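## Task

Place the blue foam block inside the tote near the door so no part of it sticks out past the tote's rim. The robot must not tip over or be left leaning, or the task fails.

## Robot and tools

ROBOT. TidyBot++: a mobile base 0.54 m long, 0.50 m wide and 0.38 m tall on four driven casters. It carries one seven-joint arm with a two-finger gripper. The shoulder sits 0.12 m ahead of the base centre and 0.68 m above the floor. The arm segments are 0.42 m (upper arm), 0.31 m (forearm) and 0.31 m (wrist to hand point). It starts folded with the hand pointing down, sticking out up to 0.08 m past the base front. Cameras: base_camera is fixed on the base; wrist_camera looks along the hand.

FRAMES. All positions are in metres. Base frame: origin on the floor below the base centre, x forward, y left, z up. The odometry frame is the base frame as it was when the scene began. hand_pose is reported in the base frame and gives the point between the finger pads. The hand's z axis runs out along the fingers, and the fingers close along its y axis.

move. One action per call, made of any of base, joints, target, plus optional speeds. All motions start together.
- base: an object holding offsets from where the base is now, measured along its axes at the start of the command. translate_m is forward (+) or back, from -2 to 2 m. strafe_m is left (+) or right, from -2 to 2 m. rotate_rad is a left (counter-clockwise) turn when positive, from -6.3 to 6.3 rad. A base move times out after 14 s.
- joints: an object of absolute targets by name, in radians.
  - joint_1_rad: any angle; positive swings the arm clockwise seen from above.
  - joint_2_rad: shoulder, -2.249 to 2.249; 0 means the upper arm points up, and positive leans it forward.
  - joint_3_rad: any angle.
  - joint_4_rad: elbow, -2.579 to 2.579; with joint_3 at 3.14, negative bends the forearm forward.
  - joint_5_rad: any angle.
  - joint_6_rad: wrist, -2.099 to 2.099; negative bends the hand forward.
  - joint_7_rad: any angle; with the hand down, positive is counter-clockwise from above, and at 1.57 the fingers open left/right.
  - gripper_pos: 0 (open, pad gap about 85 mm) to 1 (closed, squeezing at 100-150 N).
  Any-angle joints take the short way round, so send steps under half a turn. Done tolerances are ±0.039 rad for joints 1-4, ±0.095 rad for 5-7 and ±0.03 for the gripper.
- target: a single list of seven numbers [x, y, z, qw, qx, qy, qz]. It is an absolute hand pose in the base frame, metres plus a unit quaternion. With target, joints may hold only gripper_pos.
- speeds: caps for this action only. translate_m and strafe_m take 0.05-0.5 m/s; give only one of them when both move. rotate_rad takes 0.1-1.57 rad/s.
- cameras: list of base_camera, wrist_camera or all; [] gives no images.
- blocking: true (default) returns once everything rests. false returns in about 0.5 s while motion continues.
An unknown key makes the call invalid; an out-of-range value gets it refused.

wait(seconds 0-10, cameras): lets time pass and returns state. stop(cameras): brakes all running motions. zoom_image(camera, region [x0,y0,x1,y1] in pixels, at most 504x504): enlarges part of that camera's newest image. finished_scene(scene): ends the current scene for good.

RESULTS. move reads done or the worst status. base_status, joint_status and hand_status can read moving, done, off_target (resting away from the target, maybe still pushing), contact_stop, time_out, not_followed or torque_fault. Other lines:
- hand_pose: the measured hand pose.
- hand_target: where the joint targets would put the hand.
- joint_positions: joint readings.
- motor_effort: percent of maximum, with the last action's peak in brackets.
- Motor temperatures: per joint.
- base_odometry: x, y and heading from wheel turns, so slip counts as travel.
- base_tilt: degrees forward/right.
- on_its_own: what the robot did without a command.
- pictures: the order of the images.
"joint command not followed" or "pose unreachable" means a check held back the arm targets. "ARM HIT" flags a hard collision. A refused call, an uncommanded stop or a torque fault skips the rest of that reply's move, wait and finished_scene calls. The simulation keeps running while you think.

PRACTICE. After a target, the hand usually lands within about 3 cm. To refine it, add (wanted minus measured) position to your last target. To hold a loaded hand still, resend hand_target, not hand_pose, because the arm sags under a load. The arm never avoids obstacles and keeps pushing when blocked. With the hand pointing down it reaches no higher than about 0.94 m, and only close to the base. Unreachable targets wander for up to 10 s and then time out. Poses that are low, forward and close to the base can drive the arm into the base. Closed fingertips reach about 20 mm beyond the hand point, so allow clearance above the floor.

AVOID. Do not drop or release moving objects, slam, hit hard, or push hard. Avoid heavy grip force on a block still resting on something, and avoid twisting or yanking held items. Do not drive or turn while the arm is snagged high up, and do not reach far or swing sideways over furniture close in front: the robot can tip. Backing away or pulling the arm in straightens a lean. Torque faults (a sensor over 104.5 N m for joints 1-4 or 51.3 N m for joints 5-7) freeze the arm for 10 s. Motors heat when holding loads, stretched out or straining. MOTOR HOT appears at 60 °C, and at 75 °C the arm goes limp for 30-60 s.

Each tool is called after "Call:" as a command line: name --argument value for each argument, lists and objects as JSON in quotes; but a table of rows of numbers goes row by row, as --pt "numbers of a row", without its own name.

## Session

Call:
move

Scene clock: 0.00 s.
Motor temperatures (°C): [37 36 31 33 41 41 44]
base_odometry: x=+0.000 y=+0.000 heading=+0.000
base_tilt: forward=-0.2 right=+0.2
base_status: not commanded
joint_positions: joint_1_rad=-0.044 joint_2_rad=-0.366 joint_3_rad=+3.107 joint_4_rad=-2.516 joint_5_rad=-0.030 joint_6_rad=-0.864 joint_7_rad=+1.555 gripper_pos=+0.000
joint_status: not commanded
motor_effort: joint_1_rad=+1 joint_2_rad=-3 joint_3_rad=-1 joint_4_rad=+13 joint_5_rad=+0 joint_6_rad=+2 joint_7_rad=+0
hand_pose: x=+0.2699 y=+0.0189 z=+0.5939 quat_wxyz=(-0.009, +0.998, +0.022, +0.064) (m; base frame)
hand_target: x=+0.2710 y=+0.0190 z=+0.5945 quat_wxyz=(-0.009, +0.998, +0.022, +0.065) (m; base frame)
hand_status: not commanded
pictures: base_camera, wrist_camera
camera_calibration:
wrist_camera: T_world_to_cam=[[0.0595472, -0.998161, 0.0113678, -0.0115391], [-0.993727, -0.0603549, -0.0941537, 0.37713], [0.0946666, -0.0056899, -0.995493, 0.703897], [0, 0, 0, 1]] pos_world=[0.308816, 0.0152489, 0.736363]

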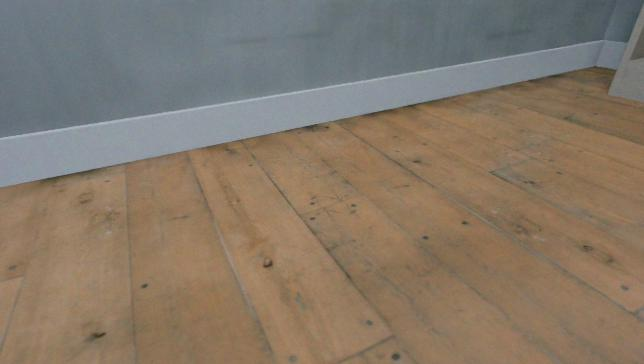

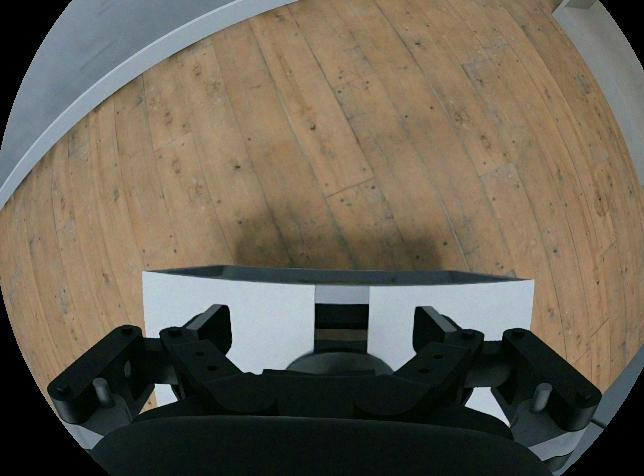

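Call:
move --joints '{"joint_6_rad": 0.2}' --base '{"rotate_rad": -1.2}'

Call:
move --base '{"rotate_rad": -1.3}'

Call:
move --base '{"rotate_rad": -1.3}'

Call:
move --base '{"rotate_rad": -1.3}'

Scene clock: 5.83 s.
Motor temperatures (°C): [37 36 31 33 41 41 44]
move: done
base_odometry: x=+0.000 y=+0.000 heading=-1.199
base_tilt: forward=-0.2 right=+0.2
base_status: done
joint_positions: joint_1_rad=-0.043 joint_2_rad=-0.366 joint_3_rad=+3.107 joint_4_rad=-2.515 joint_5_rad=-0.030 joint_6_rad=+0.145 joint_7_rad=+1.555 gripper_pos=+0.000
joint_status: all done
motor_effort: joint_1_rad=+1(2) joint_2_rad=-6(6) joint_3_rad=+0(1) joint_4_rad=+18(18) joint_5_rad=-1(1) joint_6_rad=+8(9) joint_7_rad=+1(1)
hand_pose: x=+0.5124 y=+0.0311 z=+0.7718 quat_wxyz=(-0.026, +0.843, +0.015, +0.538) (m; base frame)
hand_target: x=+0.5198 y=+0.0314 z=+0.7886 quat_wxyz=(-0.026, +0.827, +0.015, +0.562) (m; base frame)
hand_status: not commanded
pictures: base_camera, wrist_camera
camera_calibration:
wrist_camera: T_world_to_cam=[[0.0392393, -0.99923, -0.0000622624, 0.00343744], [-0.45014, -0.0176211, -0.892784, 0.97222], [0.892096, 0.0350602, -0.450484, 0.0276078], [0, 0, 0, 1]] pos_world=[0.412871, 0.0195985, 0.88042]

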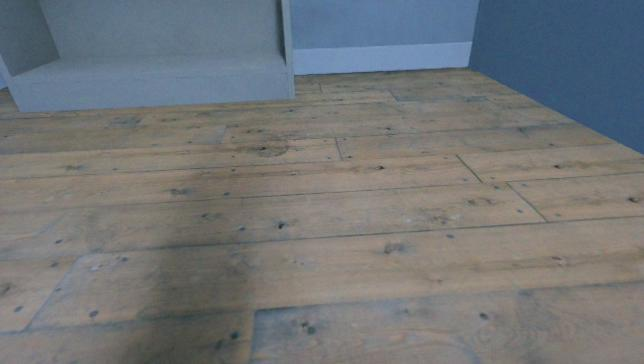

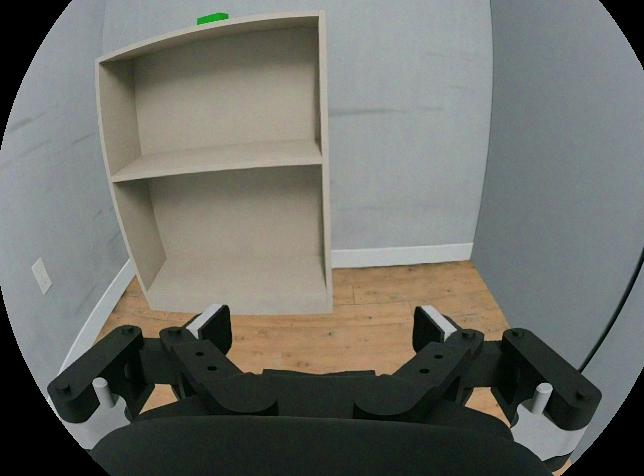

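Scene clock: 7.97 s.
Motor temperatures (°C): [37 36 31 33 41 41 44]
move: done
base_odometry: x=+0.000 y=+0.000 heading=-2.499
base_tilt: forward=-0.2 right=+0.2
base_status: done
joint_positions: joint_1_rad=-0.043 joint_2_rad=-0.366 joint_3_rad=+3.107 joint_4_rad=-2.515 joint_5_rad=-0.030 joint_6_rad=+0.145 joint_7_rad=+1.555 gripper_pos=+0.000
joint_status: not commanded
motor_effort: joint_1_rad=+0(1) joint_2_rad=-6(7) joint_3_rad=+0(2) joint_4_rad=+18(18) joint_5_rad=-1(1) joint_6_rad=+8(9) joint_7_rad=+0(1)
hand_pose: x=+0.5125 y=+0.0311 z=+0.7720 quat_wxyz=(-0.026, +0.842, +0.015, +0.538) (m; base frame)
hand_target: x=+0.5198 y=+0.0314 z=+0.7886 quat_wxyz=(-0.026, +0.827, +0.015, +0.562) (m; base frame)
hand_status: not commanded
pictures: base_camera, wrist_camera
camera_calibration:
wrist_camera: T_world_to_cam=[[0.039102, -0.999235, -0.0000864095, 0.00351563], [-0.449625, -0.0175175, -0.893045, 0.972324], [0.892361, 0.0349587, -0.449966, 0.0270901], [0, 0, 0, 1]] pos_world=[0.41287, 0.0195986, 0.880519]

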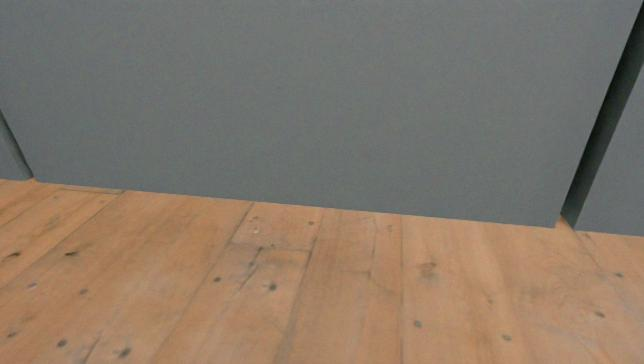

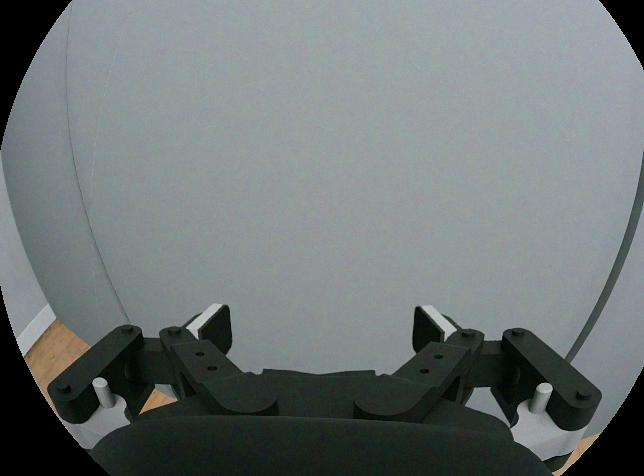

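Scene clock: 10.10 s.
Motor temperatures (°C): [37 36 31 33 41 41 44]
move: done
base_odometry: x=+0.000 y=+0.000 heading=+2.485
base_tilt: forward=-0.2 right=+0.2
base_status: done
joint_positions: joint_1_rad=-0.043 joint_2_rad=-0.366 joint_3_rad=+3.107 joint_4_rad=-2.515 joint_5_rad=-0.030 joint_6_rad=+0.145 joint_7_rad=+1.555 gripper_pos=+0.000
joint_status: not commanded
motor_effort: joint_1_rad=+0(2) joint_2_rad=-6(7) joint_3_rad=+0(2) joint_4_rad=+18(18) joint_5_rad=-1(1) joint_6_rad=+9(9) joint_7_rad=+0(1)
hand_pose: x=+0.5125 y=+0.0310 z=+0.7720 quat_wxyz=(-0.026, +0.842, +0.015, +0.538) (m; base frame)
hand_target: x=+0.5198 y=+0.0314 z=+0.7886 quat_wxyz=(-0.026, +0.827, +0.015, +0.562) (m; base frame)
hand_status: not commanded
pictures: base_camera, wrist_camera
camera_calibration:
wrist_camera: T_world_to_cam=[[0.0390135, -0.999239, -0.0000315446, 0.00340426], [-0.449427, -0.0175189, -0.893145, 0.972328], [0.892465, 0.0348589, -0.449768, 0.0268787], [0, 0, 0, 1]] pos_world=[0.412869, 0.0194988, 0.880519]

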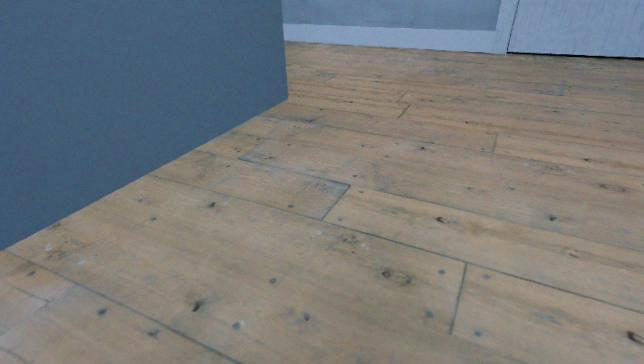

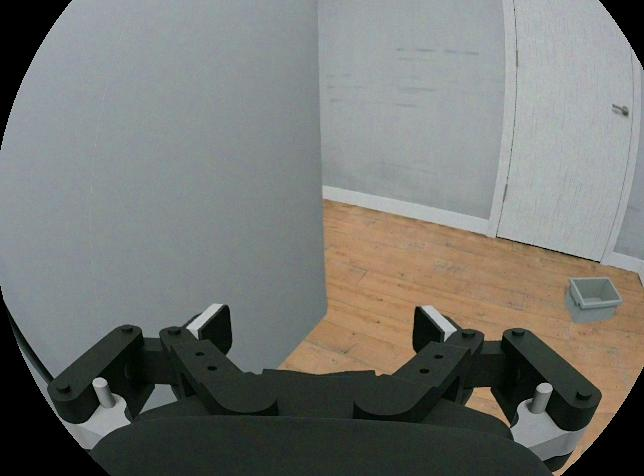

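Scene clock: 12.23 s.
Motor temperatures (°C): [37 36 31 33 41 41 44]
move: done
base_odometry: x=+0.000 y=+0.000 heading=+1.186
base_tilt: forward=-0.2 right=+0.2
base_status: done
joint_positions: joint_1_rad=-0.043 joint_2_rad=-0.366 joint_3_rad=+3.107 joint_4_rad=-2.515 joint_5_rad=-0.030 joint_6_rad=+0.146 joint_7_rad=+1.555 gripper_pos=+0.000
joint_status: not commanded
motor_effort: joint_1_rad=+1(2) joint_2_rad=-6(7) joint_3_rad=+0(1) joint_4_rad=+18(18) joint_5_rad=-1(1) joint_6_rad=+9(9) joint_7_rad=+0(1)
hand_pose: x=+0.5126 y=+0.0310 z=+0.7721 quat_wxyz=(-0.026, +0.842, +0.015, +0.538) (m; base frame)
hand_target: x=+0.5198 y=+0.0314 z=+0.7886 quat_wxyz=(-0.026, +0.827, +0.015, +0.562) (m; base frame)
hand_status: not commanded
pictures: base_camera, wrist_camera
camera_calibration:
wrist_camera: T_world_to_cam=[[0.0389683, -0.99924, -0.000111947, 0.00349363], [-0.449231, -0.017419, -0.893246, 0.972422], [0.892565, 0.0348586, -0.449568, 0.0267063], [0, 0, 0, 1]] pos_world=[0.412869, 0.0194986, 0.880619]

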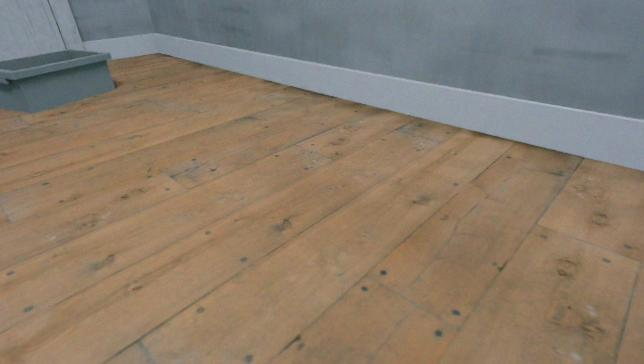

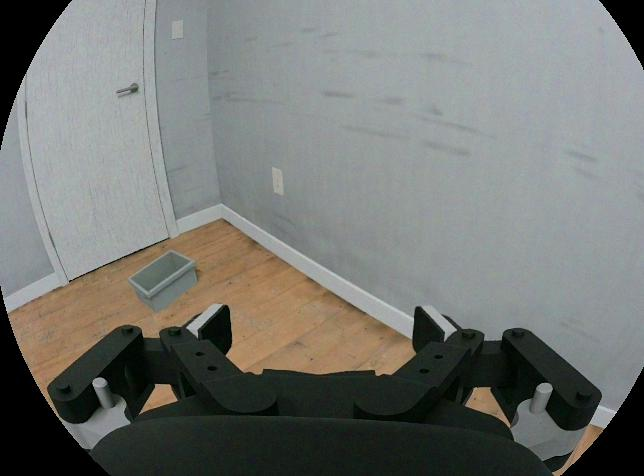

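Call:
move --base '{"translate_m": 0.70, "strafe_m": 0.93, "rotate_rad": 1.6}'

Call:
move --joints '{"joint_6_rad": 0.4}' --base '{"rotate_rad": 0.9}'

Scene clock: 30.87 s.
Motor temperatures (°C): [37 36 31 33 41 41 44]
move: done
base_odometry: x=-0.599 y=+0.998 heading=+2.786
base_tilt: forward=-0.2 right=+0.2
base_status: done
joint_positions: joint_1_rad=-0.043 joint_2_rad=-0.365 joint_3_rad=+3.107 joint_4_rad=-2.515 joint_5_rad=-0.030 joint_6_rad=+0.148 joint_7_rad=+1.555 gripper_pos=+0.000
joint_status: not commanded
motor_effort: joint_1_rad=+1(2) joint_2_rad=-6(11) joint_3_rad=+0(3) joint_4_rad=+18(18) joint_5_rad=-1(1) joint_6_rad=+8(9) joint_7_rad=+0(1)
hand_pose: x=+0.5130 y=+0.0310 z=+0.7720 quat_wxyz=(-0.025, +0.842, +0.015, +0.538) (m; base frame)
hand_target: x=+0.5198 y=+0.0314 z=+0.7886 quat_wxyz=(-0.026, +0.827, +0.015, +0.562) (m; base frame)
hand_status: not commanded
pictures: base_camera, wrist_camera
camera_calibration:
wrist_camera: T_world_to_cam=[[0.0387916, -0.999247, -0.0000097776, 0.00346169], [-0.448954, -0.01742, -0.893385, 0.97243], [0.892712, 0.0346602, -0.449292, 0.0259601], [0, 0, 0, 1]] pos_world=[0.413268, 0.0194991, 0.880418]

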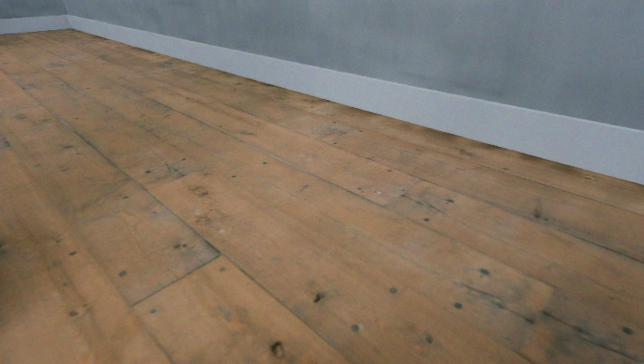

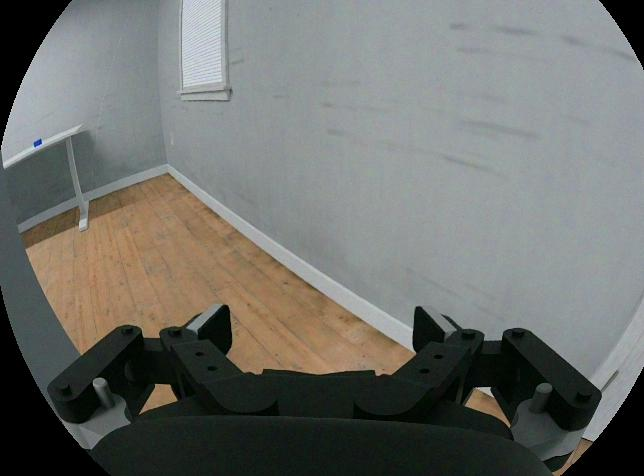

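Scene clock: 32.70 s.
Motor temperatures (°C): [37 36 31 33 41 41 44]
move: done
base_odometry: x=-0.599 y=+0.998 heading=-2.598
base_tilt: forward=-0.2 right=+0.2
base_status: done
joint_positions: joint_1_rad=-0.043 joint_2_rad=-0.365 joint_3_rad=+3.107 joint_4_rad=-2.513 joint_5_rad=-0.030 joint_6_rad=+0.362 joint_7_rad=+1.555 gripper_pos=+0.000
joint_status: all done
motor_effort: joint_1_rad=+1(2) joint_2_rad=-6(7) joint_3_rad=+0(2) joint_4_rad=+18(20) joint_5_rad=-1(1) joint_6_rad=+9(10) joint_7_rad=+0(1)
hand_pose: x=+0.5348 y=+0.0317 z=+0.8364 quat_wxyz=(-0.029, +0.779, +0.013, +0.626) (m; base frame)
hand_target: x=+0.5368 y=+0.0317 z=+0.8484 quat_wxyz=(-0.029, +0.767, +0.013, +0.641) (m; base frame)
hand_status: not commanded
pictures: base_camera, wrist_camera
camera_calibration:
wrist_camera: T_world_to_cam=[[0.037175, -0.999297, -0.00482372, 0.00830547], [-0.247002, -0.00451127, -0.969005, 0.994722], [0.968302, 0.0372142, -0.246996, -0.17436], [0, 0, 0, 1]] pos_world=[0.414222, 0.0192758, 0.920864]

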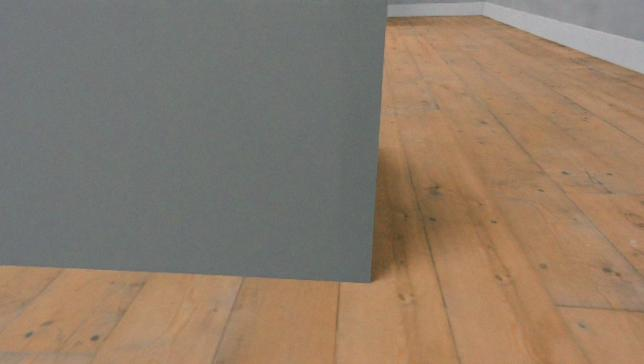

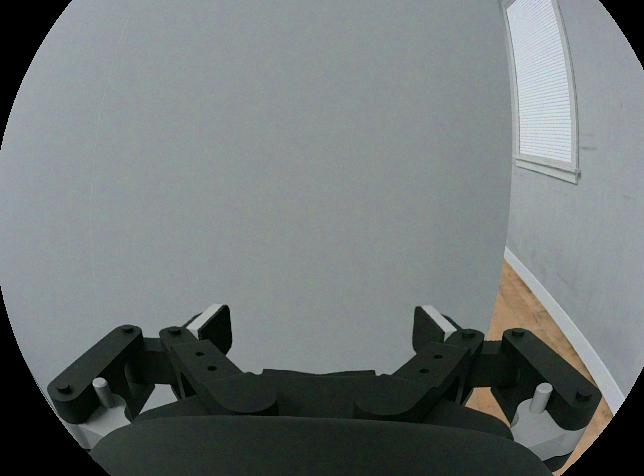

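Call:
move --base '{"rotate_rad": -0.138}' --joints '{"joint_6_rad": 0.1}' --cameras '[]'

Call:
move --base '{"strafe_m": -0.45}'

Scene clock: 42.67 s.
Motor temperatures (°C): [37 36 31 34 41 41 44]
move: done
base_odometry: x=-0.599 y=+0.998 heading=-2.735
base_tilt: forward=-0.2 right=+0.2
base_status: done
joint_positions: joint_1_rad=-0.043 joint_2_rad=-0.365 joint_3_rad=+3.107 joint_4_rad=-2.521 joint_5_rad=-0.030 joint_6_rad=+0.113 joint_7_rad=+1.555 gripper_pos=+0.000
joint_status: all done
motor_effort: joint_1_rad=+1(1) joint_2_rad=-6(7) joint_3_rad=+0(1) joint_4_rad=+17(20) joint_5_rad=-1(1) joint_6_rad=+8(10) joint_7_rad=+0(1)
hand_pose: x=+0.5064 y=+0.0308 z=+0.7590 quat_wxyz=(-0.025, +0.853, +0.015, +0.521) (m; base frame)
hand_target: x=+0.5069 y=+0.0310 z=+0.7603 quat_wxyz=(-0.025, +0.854, +0.016, +0.520) (m; base frame)
hand_status: not commanded
pictures: none
No camera images: "cameras" was empty.

Scene clock: 44.87 s.
Motor temperatures (°C): [37 36 31 34 41 41 44]
move: done
base_odometry: x=-0.777 y=+1.412 heading=-2.734
base_tilt: forward=-0.2 right=+0.3
base_status: done
joint_positions: joint_1_rad=-0.043 joint_2_rad=-0.365 joint_3_rad=+3.107 joint_4_rad=-2.521 joint_5_rad=-0.030 joint_6_rad=+0.113 joint_7_rad=+1.555 gripper_pos=+0.000
joint_status: not commanded
motor_effort: joint_1_rad=+1(1) joint_2_rad=-6(6) joint_3_rad=+0(2) joint_4_rad=+17(18) joint_5_rad=-1(1) joint_6_rad=+8(9) joint_7_rad=+0(0)
hand_pose: x=+0.5064 y=+0.0308 z=+0.7590 quat_wxyz=(-0.025, +0.853, +0.015, +0.521) (m; base frame)
hand_target: x=+0.5069 y=+0.0310 z=+0.7603 quat_wxyz=(-0.025, +0.854, +0.016, +0.520) (m; base frame)
hand_status: not commanded
pictures: base_camera, wrist_camera
camera_calibration:
wrist_camera: T_world_to_cam=[[0.0394574, -0.999221, 0.000892296, 0.00248774], [-0.484766, -0.0199233, -0.874417, 0.961736], [0.873754, 0.0340697, -0.485174, 0.0628997], [0, 0, 0, 1]] pos_world=[0.41116, 0.0195038, 0.871474]

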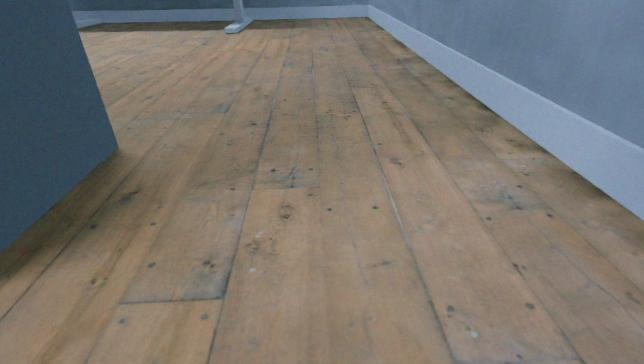

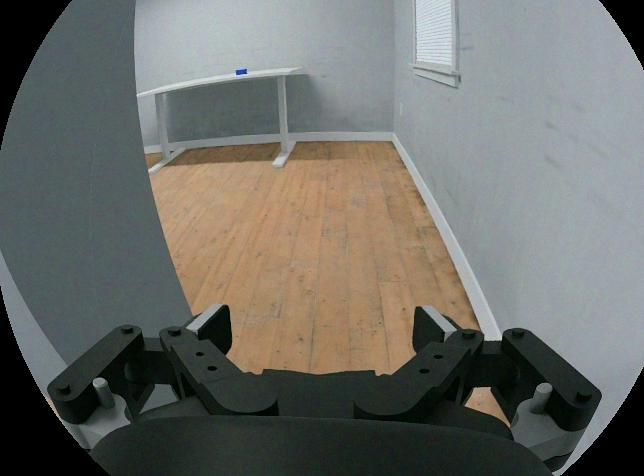

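Call:
zoom_image --camera "wrist_camera" --region '[130, 40, 330, 190]'

Call:
move --base '{"translate_m": 1.3}'

Scaled by 2.520.

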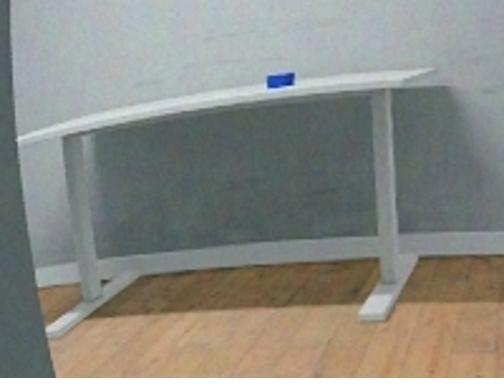

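Scene clock: 53.20 s.
Motor temperatures (°C): [37 36 31 34 41 41 44]
move: done
base_odometry: x=-1.971 y=+0.897 heading=-2.735
base_tilt: forward=-0.2 right=+0.2
base_status: done
joint_positions: joint_1_rad=-0.043 joint_2_rad=-0.365 joint_3_rad=+3.107 joint_4_rad=-2.521 joint_5_rad=-0.030 joint_6_rad=+0.113 joint_7_rad=+1.555 gripper_pos=+0.000
joint_status: not commanded
motor_effort: joint_1_rad=+0(1) joint_2_rad=-6(8) joint_3_rad=+0(1) joint_4_rad=+17(18) joint_5_rad=-1(1) joint_6_rad=+8(9) joint_7_rad=+0(1)
hand_pose: x=+0.5064 y=+0.0308 z=+0.7591 quat_wxyz=(-0.025, +0.853, +0.015, +0.521) (m; base frame)
hand_target: x=+0.5069 y=+0.0310 z=+0.7603 quat_wxyz=(-0.025, +0.854, +0.016, +0.520) (m; base frame)
hand_status: not commanded
pictures: base_camera, wrist_camera
camera_calibration:
wrist_camera: T_world_to_cam=[[0.0394544, -0.999221, 0.000902949, 0.00247962], [-0.484527, -0.019922, -0.874549, 0.96184], [0.873886, 0.0340673, -0.484936, 0.0626869], [0, 0, 0, 1]] pos_world=[0.411159, 0.0195038, 0.871573]

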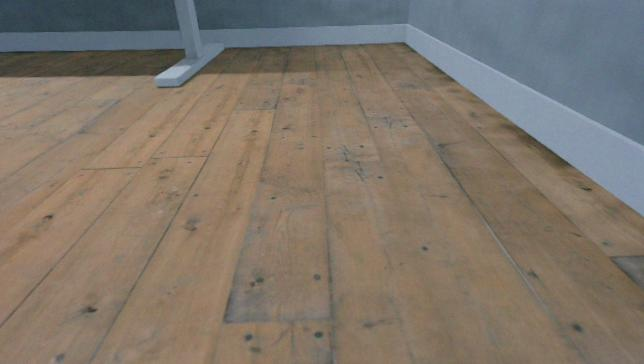

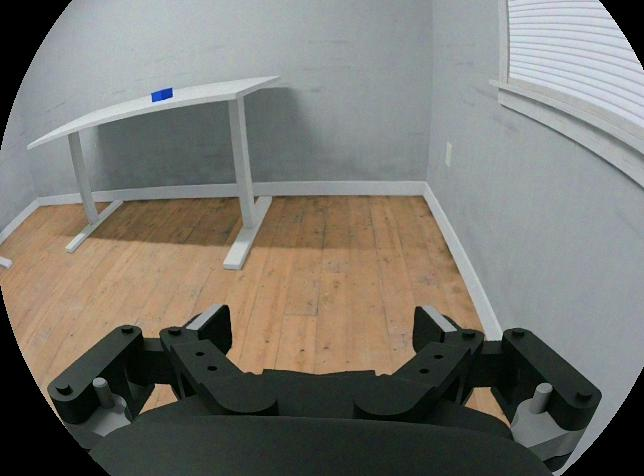

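Call:
move --base '{"translate_m": 0.5, "strafe_m": 0.95}'

Scene clock: 67.13 s.
Motor temperatures (°C): [37 36 31 34 41 41 44]
move: done
base_odometry: x=-2.054 y=-0.174 heading=-2.735
base_tilt: forward=-0.2 right=+0.2
base_status: done
joint_positions: joint_1_rad=-0.043 joint_2_rad=-0.365 joint_3_rad=+3.107 joint_4_rad=-2.521 joint_5_rad=-0.030 joint_6_rad=+0.113 joint_7_rad=+1.555 gripper_pos=+0.000
joint_status: not commanded
motor_effort: joint_1_rad=+1(1) joint_2_rad=-6(7) joint_3_rad=+0(1) joint_4_rad=+18(18) joint_5_rad=-1(1) joint_6_rad=+8(9) joint_7_rad=+0(1)
hand_pose: x=+0.5064 y=+0.0308 z=+0.7591 quat_wxyz=(-0.025, +0.853, +0.015, +0.521) (m; base frame)
hand_target: x=+0.5069 y=+0.0310 z=+0.7603 quat_wxyz=(-0.025, +0.854, +0.016, +0.520) (m; base frame)
hand_status: not commanded
pictures: base_camera, wrist_camera
camera_calibration:
wrist_camera: T_world_to_cam=[[0.0394544, -0.999221, 0.000902949, 0.00247962], [-0.484527, -0.019922, -0.874549, 0.96184], [0.873886, 0.0340673, -0.484936, 0.0626869], [0, 0, 0, 1]] pos_world=[0.411159, 0.0195038, 0.871573]

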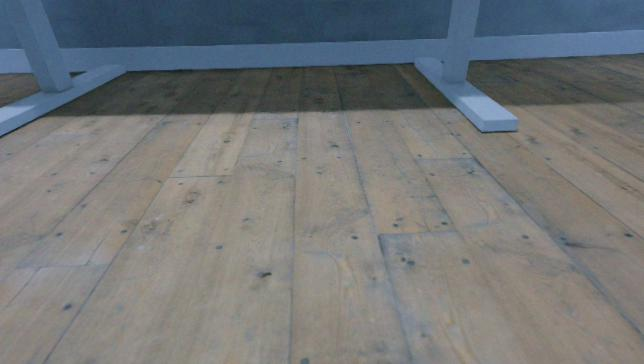

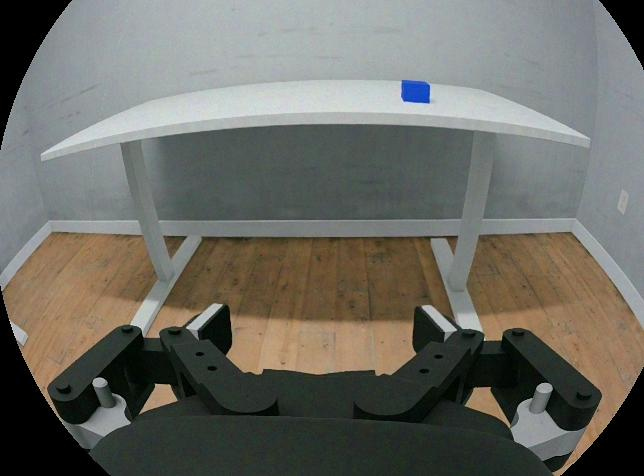

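Call:
move --target '[0.52, -0.12, 0.90, 0, 1, 0, 0]'

Call:
move --base '{"translate_m": 0.4}' --speeds '{"translate_m": 0.3}'

Scene clock: 85.50 s.
Motor temperatures (°C): [37 36 31 34 41 41 44]
move: done
base_odometry: x=-2.054 y=-0.174 heading=-2.735
base_tilt: forward=-0.2 right=+0.2
base_status: not commanded
joint_positions: joint_1_rad=+0.232 joint_2_rad=+0.294 joint_3_rad=+3.205 joint_4_rad=-0.848 joint_5_rad=-0.030 joint_6_rad=-1.947 joint_7_rad=+1.850 gripper_pos=+0.000
joint_status: not commanded
motor_effort: joint_1_rad=+1(1) joint_2_rad=-26(27) joint_3_rad=-1(1) joint_4_rad=+14(19) joint_5_rad=-1(1) joint_6_rad=+1(9) joint_7_rad=+0(1)
hand_pose: x=+0.5297 y=-0.1091 z=+0.9044 quat_wxyz=(+0.003, +1.000, -0.001, +0.027) (m; base frame)
hand_target: x=+0.5200 y=-0.1200 z=+0.9000 quat_wxyz=(+0.000, +1.000, +0.000, +0.000) (m; base frame)
hand_status: done (0.015 m and 3.1 deg from the pose sent, 0.207 m and 62.9 deg at the start)
pictures: base_camera, wrist_camera
camera_calibration:
wrist_camera: T_world_to_cam=[[0.0153242, -0.9994, 0.0310641, -0.152882], [-0.999669, -0.0159552, -0.0201685, 0.597911], [0.020652, -0.0307447, -0.999314, 1.02759], [0, 0, 0, 1]] pos_world=[0.578834, -0.111657, 1.0437]

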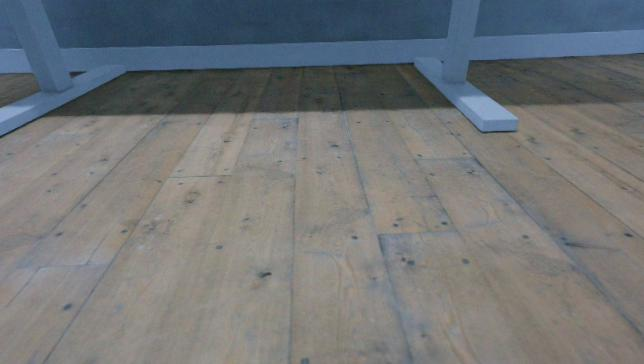

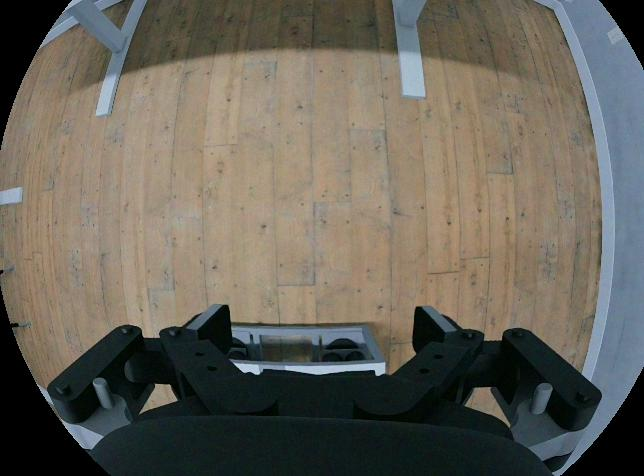

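Scene clock: 87.77 s.
Motor temperatures (°C): [37 36 31 34 41 41 44]
move: done
base_odometry: x=-2.422 y=-0.332 heading=-2.734
base_tilt: forward=-0.2 right=+0.2
base_status: done
joint_positions: joint_1_rad=+0.235 joint_2_rad=+0.310 joint_3_rad=+3.207 joint_4_rad=-0.846 joint_5_rad=-0.030 joint_6_rad=-1.953 joint_7_rad=+1.850 gripper_pos=+0.000
joint_status: not commanded
motor_effort: joint_1_rad=+1(1) joint_2_rad=-27(29) joint_3_rad=+0(1) joint_4_rad=+14(15) joint_5_rad=-1(1) joint_6_rad=+1(2) joint_7_rad=+0(1)
hand_pose: x=+0.5310 y=-0.1114 z=+0.8981 quat_wxyz=(+0.001, +1.000, -0.003, +0.017) (m; base frame)
hand_target: x=+0.5200 y=-0.1200 z=+0.9000 quat_wxyz=(+0.000, +1.000, +0.000, +0.000) (m; base frame)
hand_status: not commanded
pictures: base_camera, wrist_camera
camera_calibration:
wrist_camera: T_world_to_cam=[[0.0115268, -0.999583, 0.0264697, -0.148879], [-0.999933, -0.0115431, -0.00046203, 0.581989], [0.000767379, -0.0264626, -0.99965, 1.03262], [0, 0, 0, 1]] pos_world=[0.582874, -0.114773, 1.03646]

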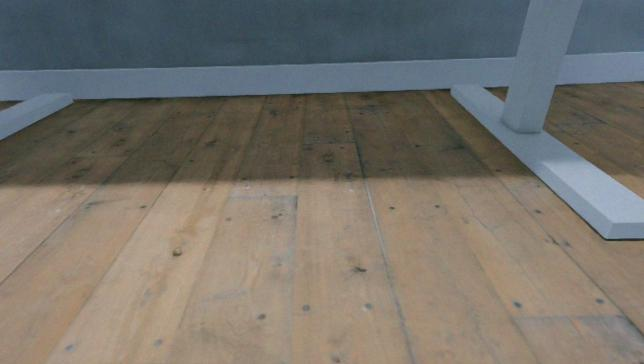

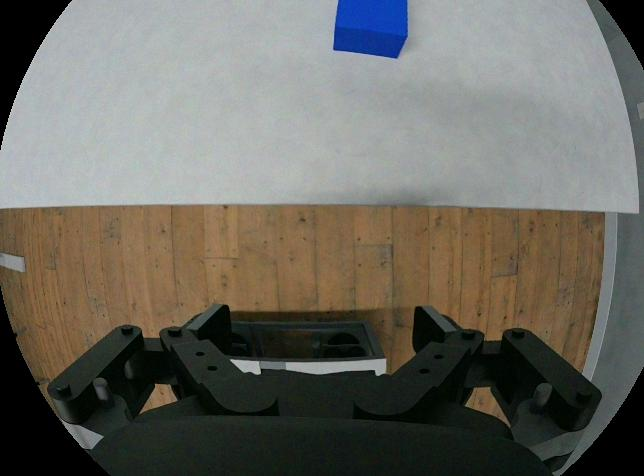

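Call:
move --base '{"translate_m": 0.2}' --speeds '{"translate_m": 0.2}'

Scene clock: 95.60 s.
Motor temperatures (°C): [37 36 31 34 41 41 44]
move: done
base_odometry: x=-2.605 y=-0.411 heading=-2.734
base_tilt: forward=-0.2 right=+0.2
base_status: done
joint_positions: joint_1_rad=+0.236 joint_2_rad=+0.313 joint_3_rad=+3.208 joint_4_rad=-0.846 joint_5_rad=-0.030 joint_6_rad=-1.956 joint_7_rad=+1.850 gripper_pos=+0.000
joint_status: not commanded
motor_effort: joint_1_rad=+1(1) joint_2_rad=-27(30) joint_3_rad=+0(2) joint_4_rad=+14(15) joint_5_rad=-1(1) joint_6_rad=+1(2) joint_7_rad=+0(1)
hand_pose: x=+0.5310 y=-0.1120 z=+0.8967 quat_wxyz=(+0.000, +1.000, -0.004, +0.014) (m; base frame)
hand_target: x=+0.5200 y=-0.1200 z=+0.9000 quat_wxyz=(+0.000, +1.000, +0.000, +0.000) (m; base frame)
hand_status: not commanded
pictures: base_camera, wrist_camera
camera_calibration:
wrist_camera: T_world_to_cam=[[0.0103592, -0.999631, 0.0251172, -0.147569], [-0.999935, -0.0102371, 0.00498762, 0.577303], [-0.00472865, -0.0251673, -0.999672, 1.03417], [0, 0, 0, 1]] pos_world=[0.583684, -0.115578, 1.03465]

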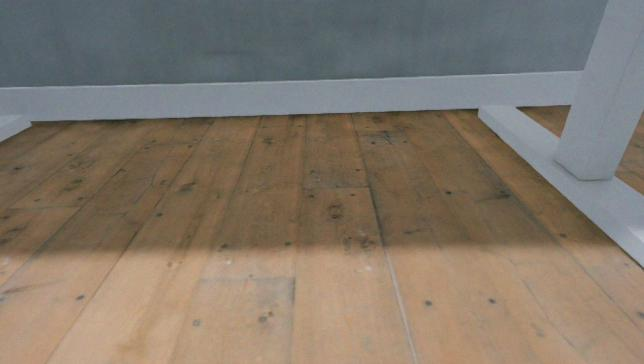

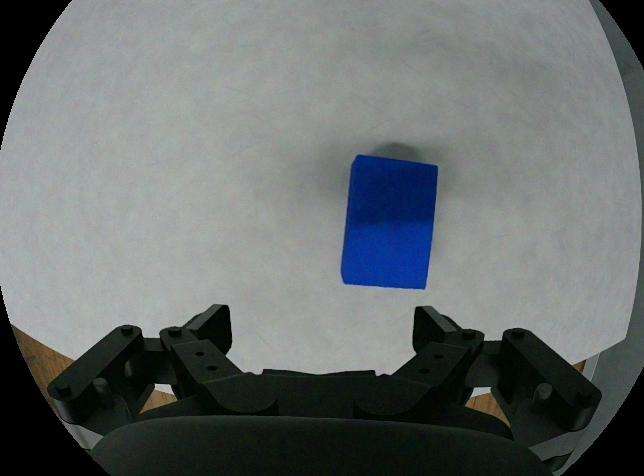

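Call:
move --target '[0.567, -0.168, 0.85, 0, 0.9994, -0.035, 0]'

Scene clock: 103.57 s.
Motor temperatures (°C): [37 36 31 34 41 41 44]
move: done
base_odometry: x=-2.605 y=-0.411 heading=-2.734
base_tilt: forward=-0.2 right=+0.2
base_status: not commanded
joint_positions: joint_1_rad=+0.312 joint_2_rad=+0.437 joint_3_rad=+3.210 joint_4_rad=-0.827 joint_5_rad=-0.030 joint_6_rad=-1.928 joint_7_rad=+1.851 gripper_pos=+0.000
joint_status: not commanded
motor_effort: joint_1_rad=+1(2) joint_2_rad=-31(35) joint_3_rad=-1(2) joint_4_rad=+14(15) joint_5_rad=-1(1) joint_6_rad=+0(2) joint_7_rad=+1(1)
hand_pose: x=+0.5551 y=-0.1553 z=+0.8467 quat_wxyz=(-0.008, +0.999, -0.043, -0.024) (m; base frame)
hand_target: x=+0.5670 y=-0.1680 z=+0.8500 quat_wxyz=(+0.000, +0.999, -0.035, +0.000) (m; base frame)
hand_status: done (0.018 m and 3.0 deg from the pose sent, 0.081 m and 3.9 deg at the start)
pictures: base_camera, wrist_camera
camera_calibration:
wrist_camera: T_world_to_cam=[[-0.0658061, -0.997787, 0.0095461, -0.134078], [-0.994485, 0.0663653, 0.0812142, 0.545538], [-0.081668, -0.00414906, -0.996651, 1.02669], [0, 0, 0, 1]] pos_world=[0.617554, -0.165727, 0.980225]

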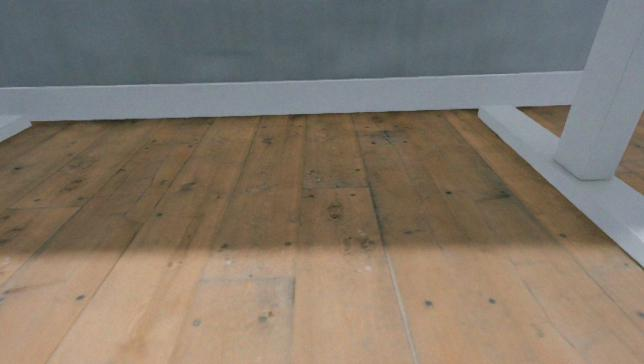

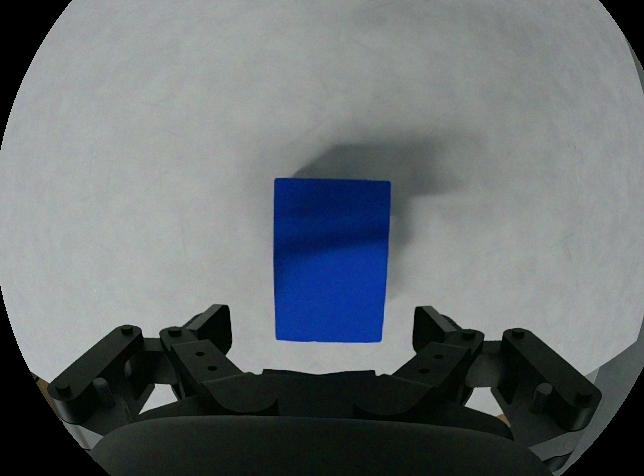

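Call:
move --target '[0.588, -0.174, 0.80, 0.006, 0.9992, -0.03, 0.02]'

Scene clock: 108.03 s.
Motor temperatures (°C): [37 36 31 34 41 41 44]
move: done
base_odometry: x=-2.605 y=-0.411 heading=-2.734
base_tilt: forward=-0.2 right=+0.2
base_status: not commanded
joint_positions: joint_1_rad=+0.312 joint_2_rad=+0.437 joint_3_rad=+3.211 joint_4_rad=-0.980 joint_5_rad=-0.030 joint_6_rad=-1.733 joint_7_rad=+1.861 gripper_pos=+0.000
joint_status: not commanded
motor_effort: joint_1_rad=+1(1) joint_2_rad=-32(34) joint_3_rad=-1(1) joint_4_rad=+15(16) joint_5_rad=-1(1) joint_6_rad=+0(1) joint_7_rad=+0(1)
hand_pose: x=+0.5770 y=-0.1650 z=+0.7997 quat_wxyz=(-0.001, +0.999, -0.040, -0.004) (m; base frame)
hand_target: x=+0.5880 y=-0.1740 z=+0.8000 quat_wxyz=(+0.006, +0.999, -0.030, +0.020) (m; base frame)
hand_status: done (0.014 m and 3.1 deg from the pose sent, 0.060 m and 5.4 deg at the start)
pictures: base_camera, wrist_camera
camera_calibration:
wrist_camera: T_world_to_cam=[[-0.0613923, -0.997894, 0.0209249, -0.15357], [-0.99721, 0.0622153, 0.0412578, 0.604582], [-0.0424727, -0.0183336, -0.998929, 0.958455], [0, 0, 0, 1]] pos_world=[0.634175, -0.173289, 0.935699]

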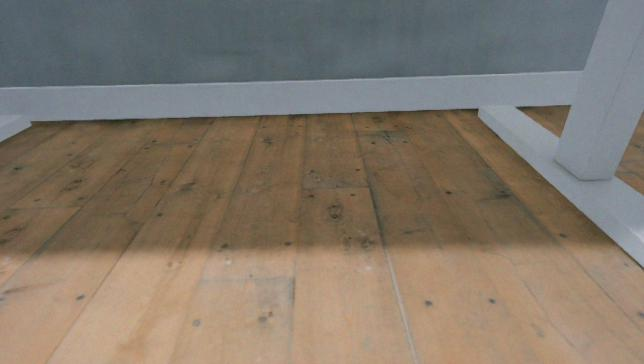

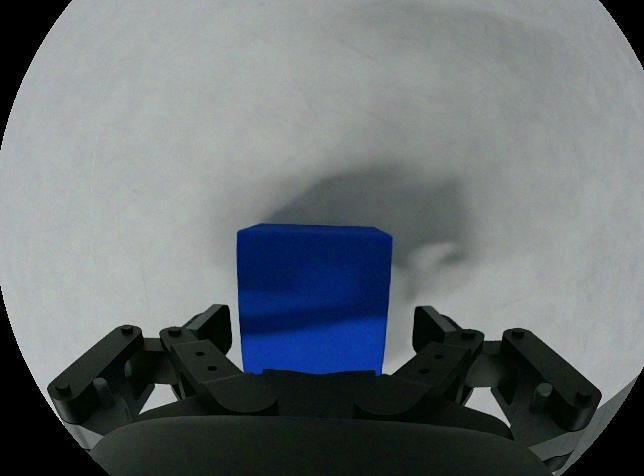

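Call:
move --target '[0.588, -0.169, 0.786, 0.006, 0.9992, -0.03, 0.02]'

Call:
move --joints '{"gripper_pos": 0.6}'

Scene clock: 112.27 s.
Motor temperatures (°C): [37 36 31 34 41 41 44]
move: done
base_odometry: x=-2.605 y=-0.411 heading=-2.734
base_tilt: forward=-0.2 right=+0.2
base_status: not commanded
joint_positions: joint_1_rad=+0.308 joint_2_rad=+0.437 joint_3_rad=+3.211 joint_4_rad=-1.042 joint_5_rad=-0.030 joint_6_rad=-1.679 joint_7_rad=+1.861 gripper_pos=+0.000
joint_status: not commanded
motor_effort: joint_1_rad=+1(1) joint_2_rad=-32(33) joint_3_rad=+0(1) joint_4_rad=+15(16) joint_5_rad=-1(1) joint_6_rad=+1(1) joint_7_rad=+0(1)
hand_pose: x=+0.5772 y=-0.1638 z=+0.7803 quat_wxyz=(-0.003, +0.999, -0.039, -0.008) (m; base frame)
hand_target: x=+0.5880 y=-0.1690 z=+0.7860 quat_wxyz=(+0.006, +0.999, -0.030, +0.020) (m; base frame)
hand_status: done (0.013 m and 3.5 deg from the pose sent, 0.018 m and 3.1 deg at the start)
pictures: base_camera, wrist_camera
camera_calibration:
wrist_camera: T_world_to_cam=[[-0.0591909, -0.998079, 0.0182728, -0.151182], [-0.997, 0.0600217, 0.0488782, 0.599168], [-0.0498811, -0.0153248, -0.998638, 0.943694], [0, 0, 0, 1]] pos_world=[0.635494, -0.172393, 0.915884]

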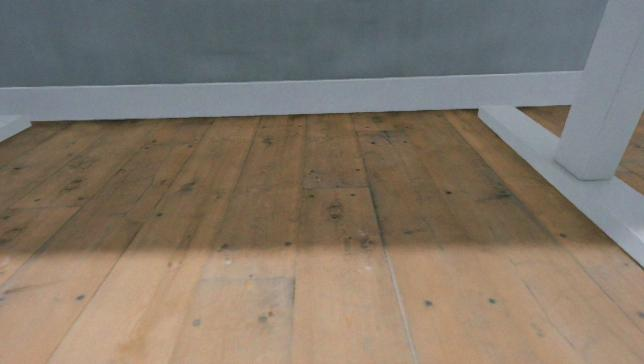

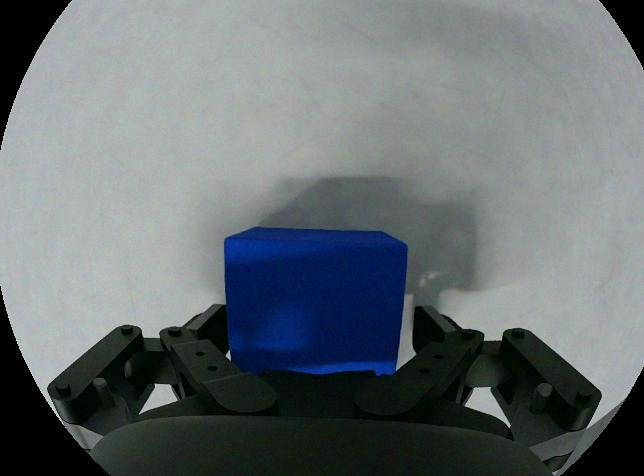

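Scene clock: 113.13 s.
Motor temperatures (°C): [37 36 31 34 41 41 44]
move: off_target
base_odometry: x=-2.605 y=-0.411 heading=-2.734
base_tilt: forward=-0.2 right=+0.2
base_status: not commanded
joint_positions: joint_1_rad=+0.307 joint_2_rad=+0.430 joint_3_rad=+3.211 joint_4_rad=-1.045 joint_5_rad=-0.031 joint_6_rad=-1.678 joint_7_rad=+1.861 gripper_pos=+0.382
joint_status: gripper_pos off_target (ended at +0.382, target +0.600)
motor_effort: joint_1_rad=+1(2) joint_2_rad=-31(32) joint_3_rad=-1(1) joint_4_rad=+15(15) joint_5_rad=-1(2) joint_6_rad=+1(1) joint_7_rad=+0(1)
hand_pose: x=+0.5768 y=-0.1625 z=+0.7829 quat_wxyz=(-0.003, +0.999, -0.038, -0.005) (m; base frame)
hand_target: x=+0.5880 y=-0.1690 z=+0.7860 quat_wxyz=(+0.006, +0.999, -0.030, +0.020) (m; base frame)
hand_status: not commanded
pictures: base_camera, wrist_camera
camera_calibration:
wrist_camera: T_world_to_cam=[[-0.0576559, -0.998157, 0.0189219, -0.151395], [-0.997385, 0.058418, 0.0425584, 0.603405], [-0.0435854, -0.0164186, -0.998915, 0.942633], [0, 0, 0, 1]] pos_world=[0.634183, -0.170889, 0.918794]

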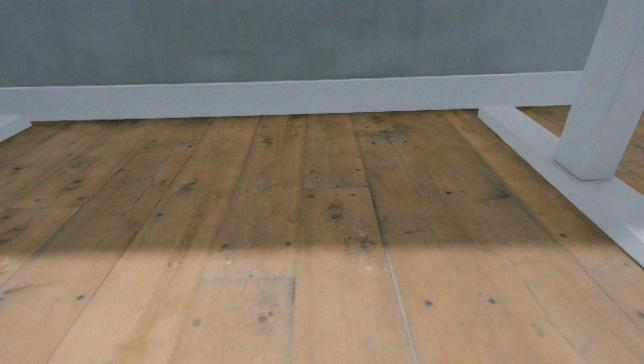

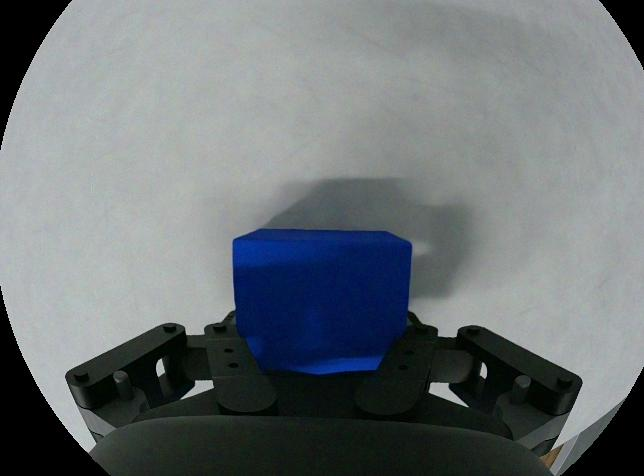

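Call:
move --target '[0.565, -0.165, 0.90, 0.006, 0.9992, -0.03, 0.02]' --joints '{"gripper_pos": 0.75}'

Call:
move --base '{"translate_m": -0.65}'

Scene clock: 123.47 s.
Motor temperatures (°C): [37 37 31 34 41 41 44]
move: off_target
base_odometry: x=-2.605 y=-0.411 heading=-2.734
base_tilt: forward=-0.2 right=+0.2
base_status: not commanded
joint_positions: joint_1_rad=+0.315 joint_2_rad=+0.437 joint_3_rad=+3.211 joint_4_rad=-0.624 joint_5_rad=-0.031 joint_6_rad=-1.985 joint_7_rad=+1.861 gripper_pos=+0.382
joint_status: gripper_pos off_target (ended at +0.382, target +0.750)
motor_effort: joint_1_rad=+0(1) joint_2_rad=-31(34) joint_3_rad=+0(1) joint_4_rad=+14(16) joint_5_rad=-1(1) joint_6_rad=+1(2) joint_7_rad=+0(1)
hand_pose: x=+0.5738 y=-0.1624 z=+0.9061 quat_wxyz=(+0.016, +0.998, -0.036, +0.045) (m; base frame)
hand_target: x=+0.5650 y=-0.1650 z=+0.9000 quat_wxyz=(+0.006, +0.999, -0.030, +0.020) (m; base frame)
hand_status: done (0.011 m and 3.2 deg from the pose sent, 0.118 m and 3.1 deg at the start)
pictures: base_camera, wrist_camera
camera_calibration:
wrist_camera: T_world_to_cam=[[-0.0571151, -0.996855, 0.0549278, -0.186411], [-0.996922, 0.0539862, -0.0568533, 0.68419], [0.0537092, -0.0580059, -0.99687, 1.00117], [0, 0, 0, 1]] pos_world=[0.617666, -0.164688, 1.04717]

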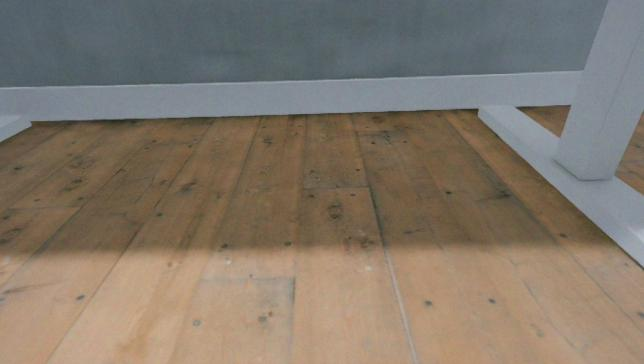

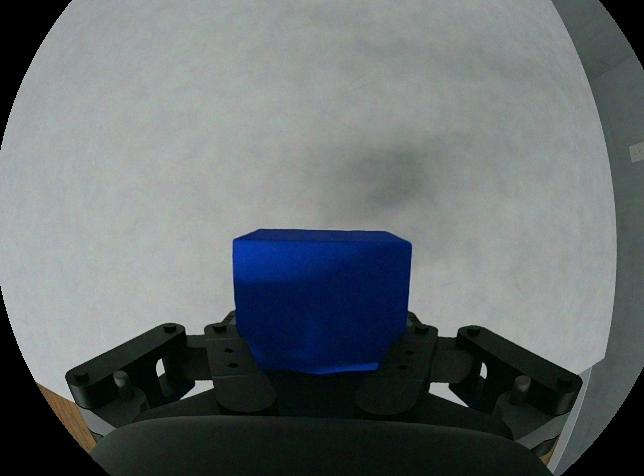

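Scene clock: 126.20 s.
Motor temperatures (°C): [37 37 31 34 41 41 44]
move: done
base_odometry: x=-2.008 y=-0.154 heading=-2.734
base_tilt: forward=-0.2 right=+0.2
base_status: done
joint_positions: joint_1_rad=+0.324 joint_2_rad=+0.459 joint_3_rad=+3.211 joint_4_rad=-0.622 joint_5_rad=-0.031 joint_6_rad=-1.996 joint_7_rad=+1.861 gripper_pos=+0.382
joint_status: not commanded
motor_effort: joint_1_rad=+1(5) joint_2_rad=-32(35) joint_3_rad=-1(2) joint_4_rad=+14(15) joint_5_rad=-1(2) joint_6_rad=+1(2) joint_7_rad=+0(1)
hand_pose: x=+0.5740 y=-0.1673 z=+0.8960 quat_wxyz=(+0.012, +0.999, -0.041, +0.030) (m; base frame)
hand_target: x=+0.5650 y=-0.1650 z=+0.9000 quat_wxyz=(+0.006, +0.999, -0.030, +0.020) (m; base frame)
hand_status: not commanded
pictures: base_camera, wrist_camera
camera_calibration:
wrist_camera: T_world_to_cam=[[-0.0654734, -0.996749, 0.0469517, -0.178782], [-0.997552, 0.0642238, -0.0276499, 0.659946], [0.0245446, -0.0486471, -0.998514, 1.01058], [0, 0, 0, 1]] pos_world=[0.621821, -0.171423, 1.03572]

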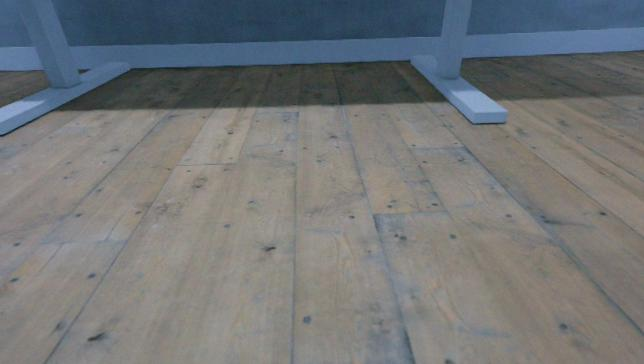

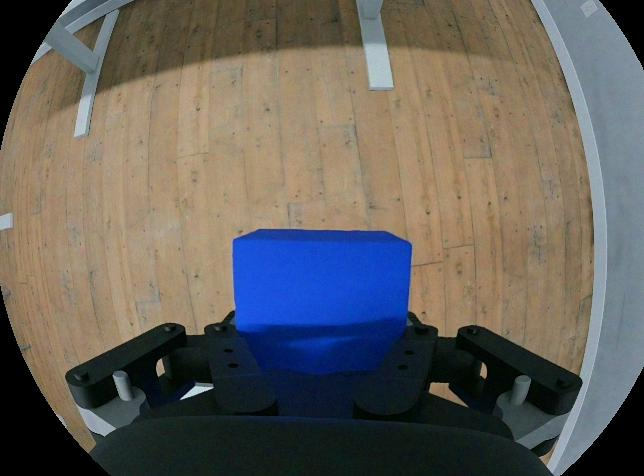

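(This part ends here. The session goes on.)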